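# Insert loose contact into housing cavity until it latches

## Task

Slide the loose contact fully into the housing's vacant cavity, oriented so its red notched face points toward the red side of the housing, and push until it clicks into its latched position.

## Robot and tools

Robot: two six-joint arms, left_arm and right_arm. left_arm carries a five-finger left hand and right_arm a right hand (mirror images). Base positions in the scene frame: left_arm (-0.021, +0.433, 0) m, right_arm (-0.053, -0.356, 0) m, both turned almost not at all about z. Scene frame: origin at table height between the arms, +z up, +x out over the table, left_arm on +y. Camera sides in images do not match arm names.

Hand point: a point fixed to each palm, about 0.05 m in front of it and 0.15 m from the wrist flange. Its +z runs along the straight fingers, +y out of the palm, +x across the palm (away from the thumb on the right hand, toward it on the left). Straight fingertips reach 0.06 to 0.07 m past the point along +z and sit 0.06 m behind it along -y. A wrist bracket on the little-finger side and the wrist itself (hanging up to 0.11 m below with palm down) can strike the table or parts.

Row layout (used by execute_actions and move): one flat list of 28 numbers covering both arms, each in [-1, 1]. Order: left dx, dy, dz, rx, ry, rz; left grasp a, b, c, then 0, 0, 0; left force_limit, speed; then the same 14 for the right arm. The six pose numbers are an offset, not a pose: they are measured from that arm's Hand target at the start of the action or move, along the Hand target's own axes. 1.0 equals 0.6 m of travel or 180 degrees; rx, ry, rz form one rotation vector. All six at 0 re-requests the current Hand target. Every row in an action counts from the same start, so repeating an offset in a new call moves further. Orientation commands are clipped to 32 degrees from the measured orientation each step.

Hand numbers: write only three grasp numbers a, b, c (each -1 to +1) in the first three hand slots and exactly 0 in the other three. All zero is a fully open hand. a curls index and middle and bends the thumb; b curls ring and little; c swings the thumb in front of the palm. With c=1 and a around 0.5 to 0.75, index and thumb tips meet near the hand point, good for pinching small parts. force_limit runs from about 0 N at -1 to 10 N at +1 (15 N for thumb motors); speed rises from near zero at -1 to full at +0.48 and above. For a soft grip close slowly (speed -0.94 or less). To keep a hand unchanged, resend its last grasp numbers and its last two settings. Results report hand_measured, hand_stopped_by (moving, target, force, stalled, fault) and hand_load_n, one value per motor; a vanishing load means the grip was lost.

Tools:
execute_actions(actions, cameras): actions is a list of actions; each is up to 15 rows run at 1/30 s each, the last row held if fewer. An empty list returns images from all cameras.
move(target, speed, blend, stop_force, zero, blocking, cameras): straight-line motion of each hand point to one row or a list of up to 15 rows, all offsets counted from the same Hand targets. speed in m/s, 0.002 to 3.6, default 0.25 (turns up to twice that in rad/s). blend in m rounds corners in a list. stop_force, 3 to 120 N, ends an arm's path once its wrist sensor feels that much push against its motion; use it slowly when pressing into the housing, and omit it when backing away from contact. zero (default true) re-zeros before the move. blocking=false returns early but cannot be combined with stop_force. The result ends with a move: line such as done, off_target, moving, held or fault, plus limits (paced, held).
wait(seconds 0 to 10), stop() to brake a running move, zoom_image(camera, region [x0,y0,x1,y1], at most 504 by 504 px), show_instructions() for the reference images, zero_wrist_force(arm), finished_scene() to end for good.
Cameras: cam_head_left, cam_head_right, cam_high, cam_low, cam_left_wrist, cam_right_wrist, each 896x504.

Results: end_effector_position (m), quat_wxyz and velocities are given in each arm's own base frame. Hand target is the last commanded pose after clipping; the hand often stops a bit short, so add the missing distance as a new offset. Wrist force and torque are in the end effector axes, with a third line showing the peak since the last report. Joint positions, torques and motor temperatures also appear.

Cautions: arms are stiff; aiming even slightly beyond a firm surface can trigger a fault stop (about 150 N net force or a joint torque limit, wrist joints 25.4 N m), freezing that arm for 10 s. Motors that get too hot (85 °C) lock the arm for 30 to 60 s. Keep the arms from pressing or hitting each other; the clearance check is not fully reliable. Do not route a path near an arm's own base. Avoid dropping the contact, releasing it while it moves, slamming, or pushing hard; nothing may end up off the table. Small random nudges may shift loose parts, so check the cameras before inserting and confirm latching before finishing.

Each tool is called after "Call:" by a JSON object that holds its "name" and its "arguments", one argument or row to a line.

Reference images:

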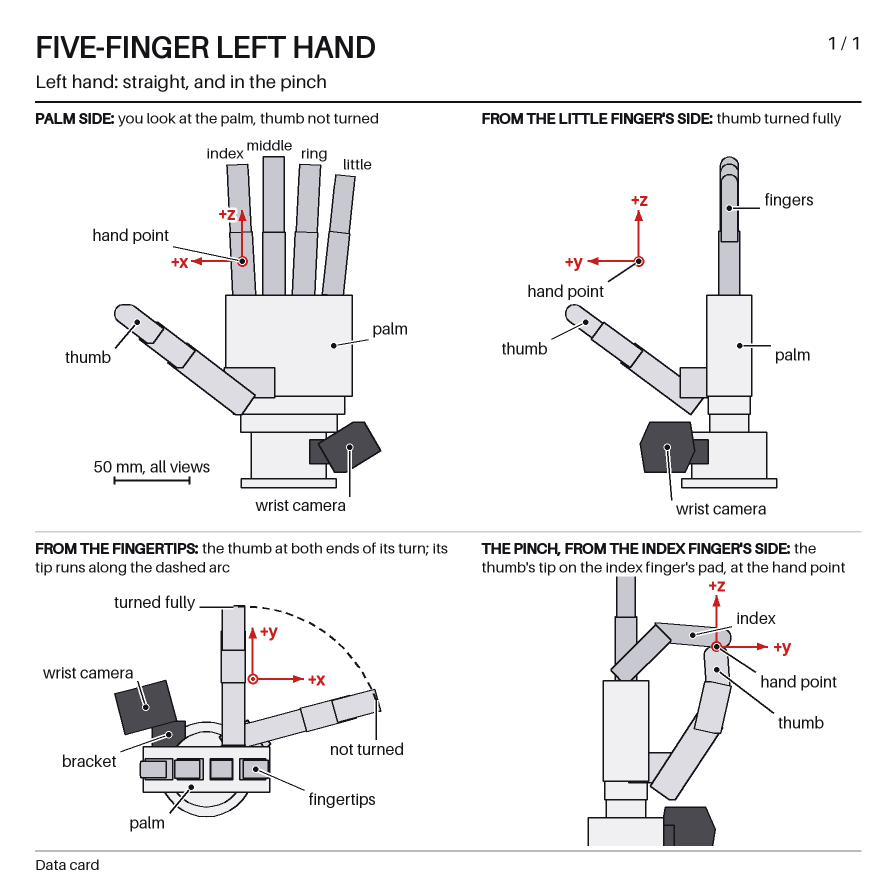

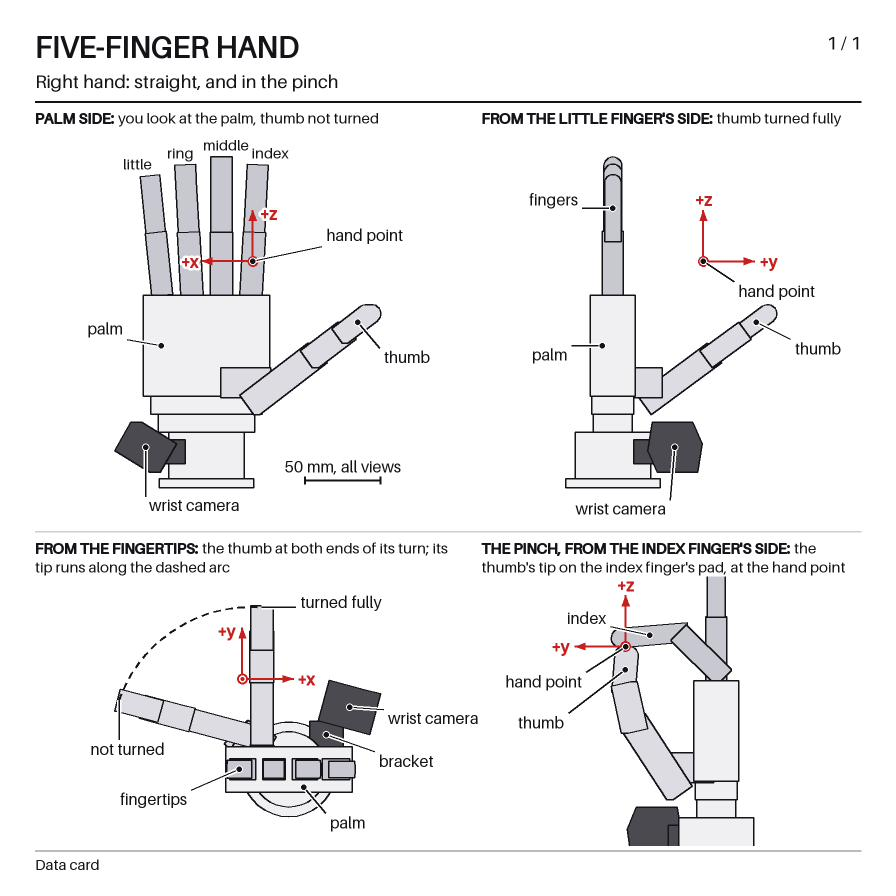

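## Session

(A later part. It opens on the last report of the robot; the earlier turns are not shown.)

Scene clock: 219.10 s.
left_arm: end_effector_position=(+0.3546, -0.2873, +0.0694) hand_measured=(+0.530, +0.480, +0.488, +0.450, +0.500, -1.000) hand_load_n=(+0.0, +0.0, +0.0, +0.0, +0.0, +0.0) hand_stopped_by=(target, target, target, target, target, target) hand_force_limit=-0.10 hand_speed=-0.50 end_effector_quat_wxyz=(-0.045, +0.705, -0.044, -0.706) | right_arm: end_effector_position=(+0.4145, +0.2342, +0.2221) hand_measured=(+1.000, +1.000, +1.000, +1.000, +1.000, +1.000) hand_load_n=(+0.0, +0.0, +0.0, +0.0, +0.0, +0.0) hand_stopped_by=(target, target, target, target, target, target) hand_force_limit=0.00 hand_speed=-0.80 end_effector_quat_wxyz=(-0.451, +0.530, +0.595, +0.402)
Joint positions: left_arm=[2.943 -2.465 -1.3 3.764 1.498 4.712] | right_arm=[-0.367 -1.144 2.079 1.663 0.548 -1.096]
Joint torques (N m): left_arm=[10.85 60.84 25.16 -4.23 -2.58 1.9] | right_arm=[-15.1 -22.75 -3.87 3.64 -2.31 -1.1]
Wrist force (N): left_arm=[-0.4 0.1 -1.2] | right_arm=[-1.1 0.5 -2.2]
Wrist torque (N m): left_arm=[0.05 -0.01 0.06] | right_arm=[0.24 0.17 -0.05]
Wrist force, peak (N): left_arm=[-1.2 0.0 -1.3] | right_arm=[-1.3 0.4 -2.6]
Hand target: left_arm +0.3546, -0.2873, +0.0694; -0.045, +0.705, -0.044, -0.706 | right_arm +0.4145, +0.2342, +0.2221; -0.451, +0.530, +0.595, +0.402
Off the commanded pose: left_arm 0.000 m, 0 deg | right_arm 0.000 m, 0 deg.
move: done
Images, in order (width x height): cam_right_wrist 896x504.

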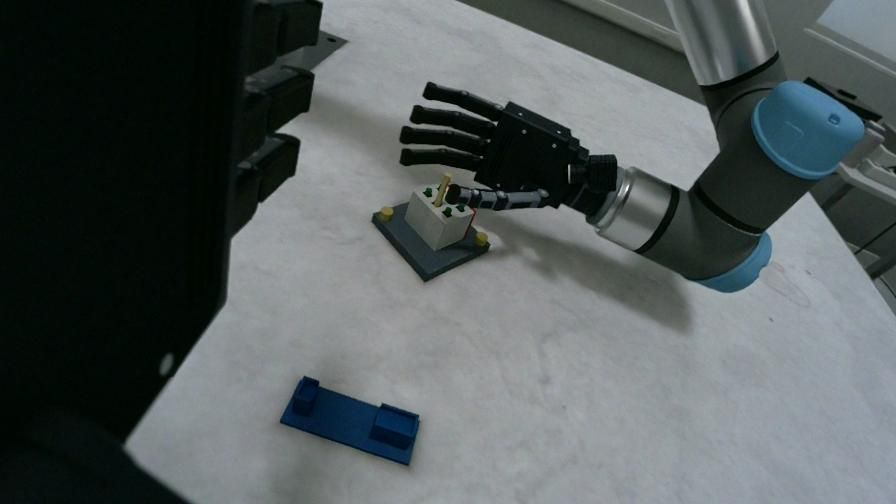

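Close gently for a pull test.

Call:
{"name": "move", "arguments": {
  "target": [0,0,0,0,0,0, 0.55,0.25,1,0,0,0, -0.7,-0.7, 0,0,0,0,0,0, 0,0,0,0,0,0, 0,-0.8],
  "cameras": []
}}

Call:
{"name": "move", "arguments": {
  "target": [0,0,0,0,0,0, 0.66,0.25,1,0,0,0, -0.6,-0.9, 0,0,0,0,0,0, 0,0,0,0,0,0, 0,-0.8],
  "cameras": ["cam_right_wrist"]
}}

Call:
{"name": "zoom_image", "arguments": {
  "camera": "cam_right_wrist",
  "region": [390, 120, 530, 260]
}}

Scene clock: 220.83 s.
left_arm: end_effector_position=(+0.3547, -0.2873, +0.0694) hand_measured=(+0.556, +0.442, -0.012, -0.050, +0.312, -1.000) hand_load_n=(+0.0, +0.0, +0.0, +0.0, +0.0, +0.0) hand_stopped_by=(target, target, target, target, target, target) hand_force_limit=-0.70 hand_speed=-0.70 end_effector_quat_wxyz=(-0.045, +0.705, -0.044, -0.706) | right_arm: end_effector_position=(+0.4145, +0.2342, +0.2221) hand_measured=(+1.000, +1.000, +1.000, +1.000, +1.000, +1.000) hand_load_n=(+0.0, +0.0, +0.0, +0.0, +0.0, +0.0) hand_stopped_by=(target, target, target, target, target, target) hand_force_limit=0.00 hand_speed=-0.80 end_effector_quat_wxyz=(-0.451, +0.530, +0.595, +0.402)
Joint positions: left_arm=[2.943 -2.465 -1.3 3.764 1.498 4.712] | right_arm=[-0.367 -1.144 2.079 1.663 0.548 -1.096]
Joint torques (N m): left_arm=[9.09 60.95 23.15 -4.1 -1.81 1.75] | right_arm=[-15.51 -22.53 -3.64 3.46 -2.33 -0.87]
Wrist force (N): left_arm=[-0.5 0.1 -1.4] | right_arm=[-1.4 0.6 -2.3]
Wrist torque (N m): left_arm=[0.07 0.00 0.05] | right_arm=[0.25 0.23 -0.07]
Wrist force, peak (N): left_arm=[-0.4 0.1 -1.5] | right_arm=[-1.4 0.5 -2.6]
Hand target: left_arm +0.3546, -0.2873, +0.0694; -0.045, +0.705, -0.044, -0.706 | right_arm +0.4145, +0.2342, +0.2221; -0.451, +0.530, +0.595, +0.402
Off the commanded pose: left_arm 0.000 m, 0 deg | right_arm 0.000 m, 0 deg.
move: done
No camera images: "cameras" was empty.

Scene clock: 221.83 s.
left_arm: end_effector_position=(+0.3547, -0.2873, +0.0694) hand_measured=(+0.566, +0.426, -0.216, -0.216, +0.232, -1.000) hand_load_n=(+0.0, +0.0, +3.5, +4.5, +3.5, +0.0) hand_stopped_by=(target, target, force, force, force, target) hand_force_limit=-0.60 hand_speed=-0.90 end_effector_quat_wxyz=(-0.045, +0.705, -0.044, -0.706) | right_arm: end_effector_position=(+0.4145, +0.2342, +0.2221) hand_measured=(+1.000, +1.000, +1.000, +1.000, +1.000, +1.000) hand_load_n=(+0.0, +0.0, -0.5, +0.0, +0.0, +0.5) hand_stopped_by=(target, target, target, target, target, target) hand_force_limit=0.00 hand_speed=-0.80 end_effector_quat_wxyz=(-0.451, +0.530, +0.595, +0.402)
Joint positions: left_arm=[2.943 -2.465 -1.3 3.764 1.498 4.712] | right_arm=[-0.367 -1.144 2.079 1.663 0.548 -1.096]
Joint torques (N m): left_arm=[9.25 60.16 21.65 -3.78 -0.84 1.62] | right_arm=[-14 -22.48 -4.04 3.37 -2.48 -0.82]
Wrist force (N): left_arm=[-0.2 2.2 1.1] | right_arm=[-1.3 0.5 -2.3]
Wrist torque (N m): left_arm=[0.06 0.01 0.03] | right_arm=[0.24 0.20 -0.06]
Wrist force, peak (N): left_arm=[0.1 2.3 1.1] | right_arm=[-1.6 0.8 -2.5]
Hand target: left_arm +0.3546, -0.2873, +0.0694; -0.045, +0.705, -0.044, -0.706 | right_arm +0.4145, +0.2342, +0.2221; -0.451, +0.530, +0.595, +0.402
Off the commanded pose: left_arm 0.000 m, 0 deg | right_arm 0.000 m, 0 deg.
move: done
Images, in order (width x height): cam_right_wrist 896x504.

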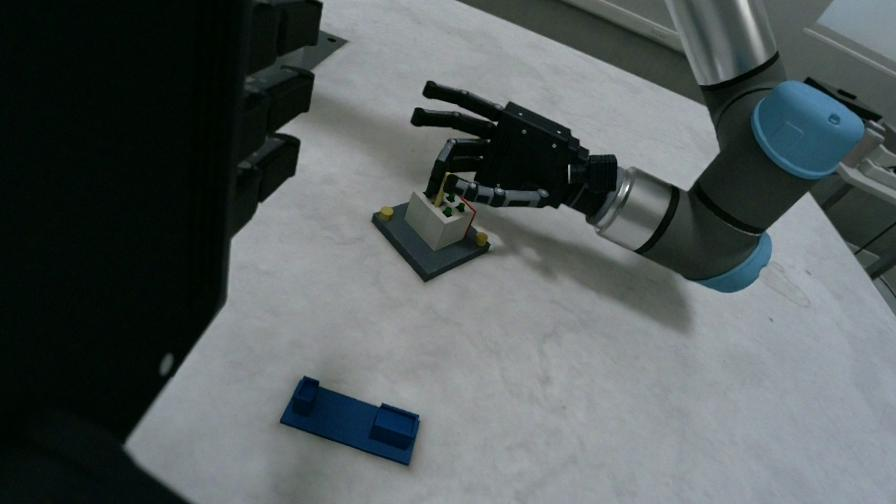

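Scaled by 3.600.

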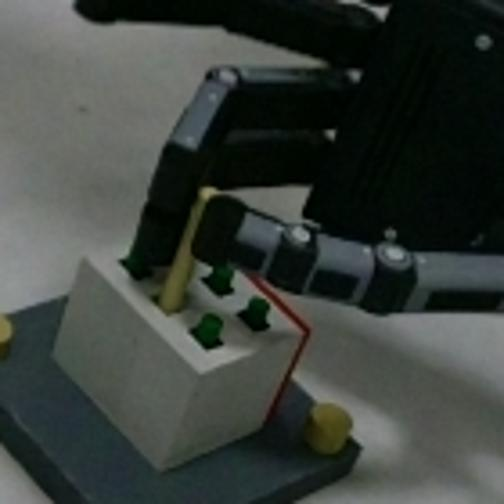

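Call:
{"name": "move", "arguments": {
  "target": [-0.01,0,0,0,0,0, 0.66,0.25,1,0,0,0, -0.6,-0.9, 0,0,0,0,0,0, 0,0,0,0,0,0, 0,-0.8],
  "speed": 0.005,
  "stop_force": 3,
  "cameras": ["cam_right_wrist"]
}}

Call:
{"name": "zoom_image", "arguments": {
  "camera": "cam_right_wrist",
  "region": [390, 120, 530, 260]
}}

Scene clock: 223.57 s.
left_arm: end_effector_position=(+0.3546, -0.2873, +0.0702) hand_measured=(+0.566, +0.426, -0.216, -0.216, +0.232, -1.000) hand_load_n=(+0.0, +0.0, +3.0, +3.5, +4.0, +1.5) hand_stopped_by=(target, target, force, force, force, target) hand_force_limit=-0.60 hand_speed=-0.90 end_effector_quat_wxyz=(-0.045, +0.705, -0.044, -0.706) | right_arm: end_effector_position=(+0.4145, +0.2342, +0.2221) hand_measured=(+1.000, +1.000, +1.000, +1.000, +1.000, +1.000) hand_load_n=(+0.0, +0.0, +0.0, +0.0, +0.0, +0.0) hand_stopped_by=(target, target, target, target, target, target) hand_force_limit=0.00 hand_speed=-0.80 end_effector_quat_wxyz=(-0.451, +0.530, +0.595, +0.402)
Joint positions: left_arm=[2.943 -2.464 -1.3 3.763 1.498 4.712] | right_arm=[-0.367 -1.144 2.079 1.663 0.548 -1.096]
Joint torques (N m): left_arm=[8.11 44.76 8.4 0.73 -0.2 1.62] | right_arm=[-14.37 -22.35 -3.37 3.49 -2.27 -0.7]
Wrist force (N): left_arm=[1.2 2.1 0.8] | right_arm=[-1.2 0.5 -2.2]
Wrist torque (N m): left_arm=[0.07 -0.05 0.04] | right_arm=[0.24 0.20 -0.06]
Wrist force, peak (N): left_arm=[3.4 2.3 1.1] | right_arm=[-1.5 0.5 -2.7]
Hand target: left_arm +0.3546, -0.2873, +0.0702; -0.045, +0.705, -0.044, -0.706 (not the last commanded pose) | right_arm +0.4145, +0.2342, +0.2221; -0.451, +0.530, +0.595, +0.402
Off the commanded pose: left_arm 0.005 m, 0 deg | right_arm 0.000 m, 0 deg.
move: contact (left_arm)
Images, in order (width x height): cam_right_wrist 896x504.

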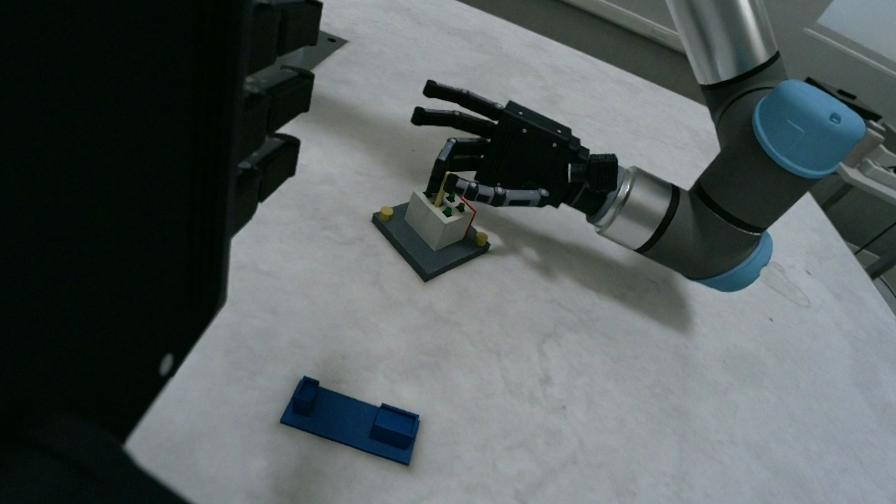

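Scaled by 3.600.

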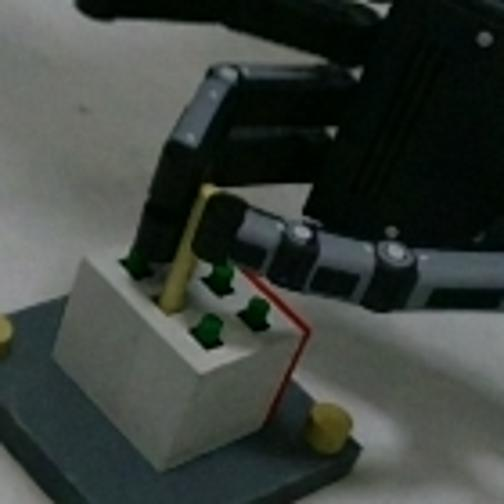

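Call:
{"name": "move", "arguments": {
  "target": [-0.01,0,0,0,0,0, 0.66,0.25,1,0,0,0, -0.6,-0.9, 0,0,0,0,0,0, 0,0,0,0,0,0, 0,-0.8],
  "speed": 0.005,
  "stop_force": 5,
  "cameras": ["cam_right_wrist"]
}}

Call:
{"name": "zoom_image", "arguments": {
  "camera": "cam_right_wrist",
  "region": [390, 120, 530, 260]
}}

Scene clock: 225.90 s.
left_arm: end_effector_position=(+0.3546, -0.2873, +0.0763) hand_measured=(+0.566, +0.426, -0.216, -0.216, +0.232, -1.000) hand_load_n=(+0.0, +0.5, +0.0, +4.5, +3.0, +1.5) hand_stopped_by=(target, target, force, force, force, target) hand_force_limit=-0.60 hand_speed=-0.90 end_effector_quat_wxyz=(-0.045, +0.705, -0.044, -0.706) | right_arm: end_effector_position=(+0.4145, +0.2342, +0.2221) hand_measured=(+1.000, +1.000, +1.000, +1.000, +1.000, +1.000) hand_load_n=(+0.0, +0.0, +0.0, +0.0, +0.0, +0.0) hand_stopped_by=(target, target, target, target, target, target) hand_force_limit=0.00 hand_speed=-0.80 end_effector_quat_wxyz=(-0.451, +0.530, +0.595, +0.402)
Joint positions: left_arm=[2.943 -2.455 -1.299 3.753 1.498 4.712] | right_arm=[-0.367 -1.144 2.079 1.663 0.548 -1.096]
Joint torques (N m): left_arm=[7.89 50.7 23.62 -1.2 0.01 1.59] | right_arm=[-14.4 -21.7 -3.63 3.2 -2.22 -0.27]
Wrist force (N): left_arm=[1.9 1.4 -0.1] | right_arm=[-1.4 0.4 -2.1]
Wrist torque (N m): left_arm=[0.06 -0.06 0.04] | right_arm=[0.21 0.23 -0.07]
Wrist force, peak (N): left_arm=[3.4 2.7 0.2] | right_arm=[-1.5 0.7 -2.6]
Hand target: left_arm +0.3546, -0.2873, +0.0762; -0.045, +0.705, -0.044, -0.706 | right_arm +0.4145, +0.2342, +0.2221; -0.451, +0.530, +0.595, +0.402
Off the commanded pose: left_arm 0.000 m, 0 deg | right_arm 0.000 m, 0 deg.
move: done
Images, in order (width x height): cam_right_wrist 896x504.

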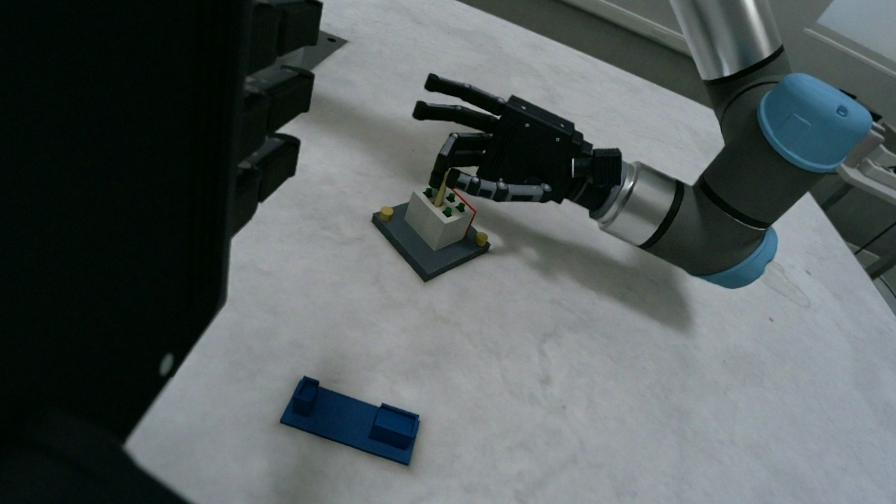

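Scaled by 3.600.

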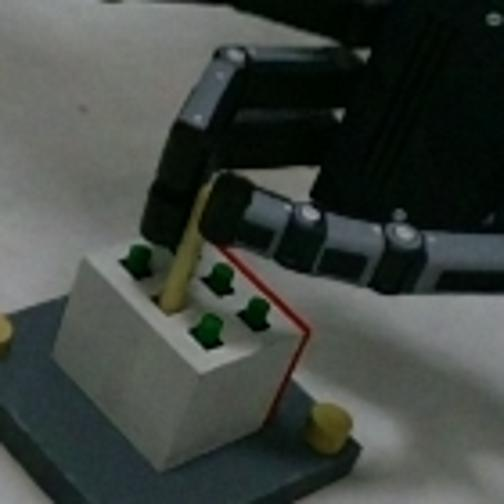

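Call:
{"name": "move", "arguments": {
  "target": [
    [0,0,0,0,0,0, 0.4,0.25,1,0,0,0, -0.6,-0.5, 0,0,0,0,0,0, 0,0,0,0,0,0, 0,-0.8],
    [0,0,0,0,0,0, 0.3,0.25,1,0,0,0, -0.6,-0.5, 0,0,0,0,0,0, 0,0,0,0,0,0, 0,-0.8],
    [-0.1,0,0,0,0,0, 0.3,0.25,1,0,0,0, -0.6,-0.5, 0,0,0,0,0,0, 0,0,0,0,0,0, 0,-0.8]
  ],
  "speed": 0.1,
  "cameras": ["cam_right_wrist"]
}}

Call:
{"name": "zoom_image", "arguments": {
  "camera": "cam_right_wrist",
  "region": [405, 165, 480, 250]
}}

Scene clock: 228.97 s.
left_arm: end_effector_position=(+0.3548, -0.2873, +0.1362) hand_measured=(+0.530, +0.480, +0.488, +0.450, +0.500, -1.000) hand_load_n=(+0.0, +0.0, +0.0, +0.0, +0.0, +0.0) hand_stopped_by=(target, target, target, target, target, target) hand_force_limit=-0.60 hand_speed=-0.50 end_effector_quat_wxyz=(-0.045, +0.705, -0.044, -0.706) | right_arm: end_effector_position=(+0.4145, +0.2342, +0.2221) hand_measured=(+1.000, +1.000, +1.000, +1.000, +1.000, +1.000) hand_load_n=(+0.0, +0.0, +0.0, +0.0, +0.0, +0.0) hand_stopped_by=(target, target, target, target, target, target) hand_force_limit=0.00 hand_speed=-0.80 end_effector_quat_wxyz=(-0.451, +0.530, +0.595, +0.402)
Joint positions: left_arm=[2.943 -2.377 -1.27 3.647 1.498 4.712] | right_arm=[-0.367 -1.144 2.079 1.663 0.548 -1.096]
Joint torques (N m): left_arm=[9.92 44.46 7.22 0.86 -0.19 2.14] | right_arm=[-13.92 -22.48 -3.32 2.82 -2.29 -0.04]
Wrist force (N): left_arm=[-0.3 0.2 -1.5] | right_arm=[-1.4 0.5 -2.3]
Wrist torque (N m): left_arm=[0.08 -0.03 0.06] | right_arm=[0.24 0.21 -0.06]
Wrist force, peak (N): left_arm=[2.5 1.6 0.0] | right_arm=[-1.5 0.9 -2.5]
Hand target: left_arm +0.3547, -0.2873, +0.1362; -0.045, +0.705, -0.044, -0.706 | right_arm +0.4145, +0.2342, +0.2221; -0.451, +0.530, +0.595, +0.402
Off the commanded pose: left_arm 0.000 m, 0 deg | right_arm 0.000 m, 0 deg.
move: done
Images, in order (width x height): cam_right_wrist 896x504.

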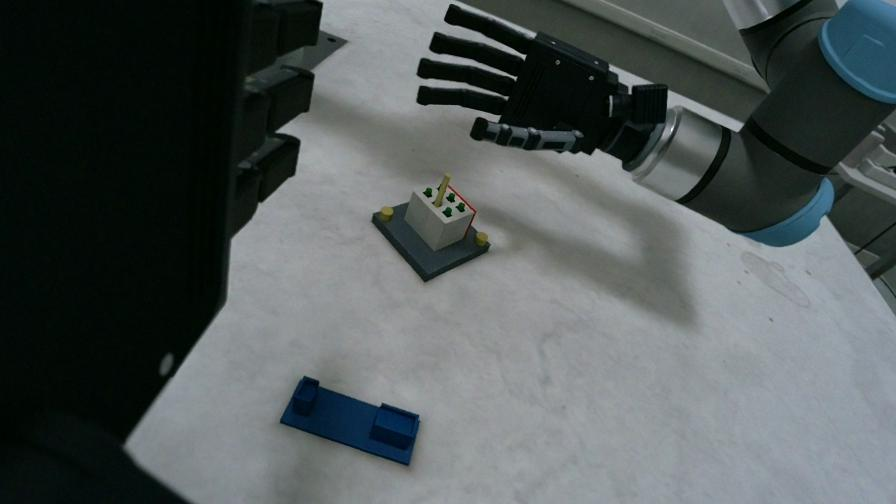

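Scaled by 5.929.

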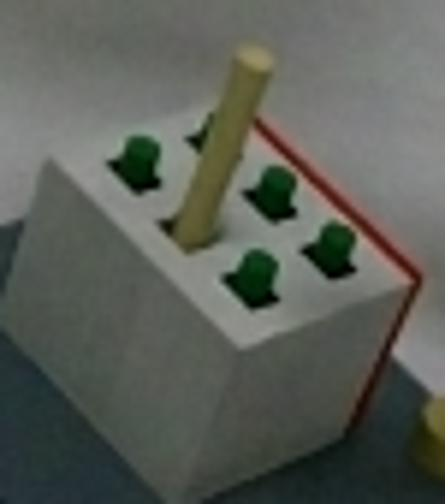

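Call:
{"name": "finished_scene", "arguments": {

}}

The scene is finished: the task was done.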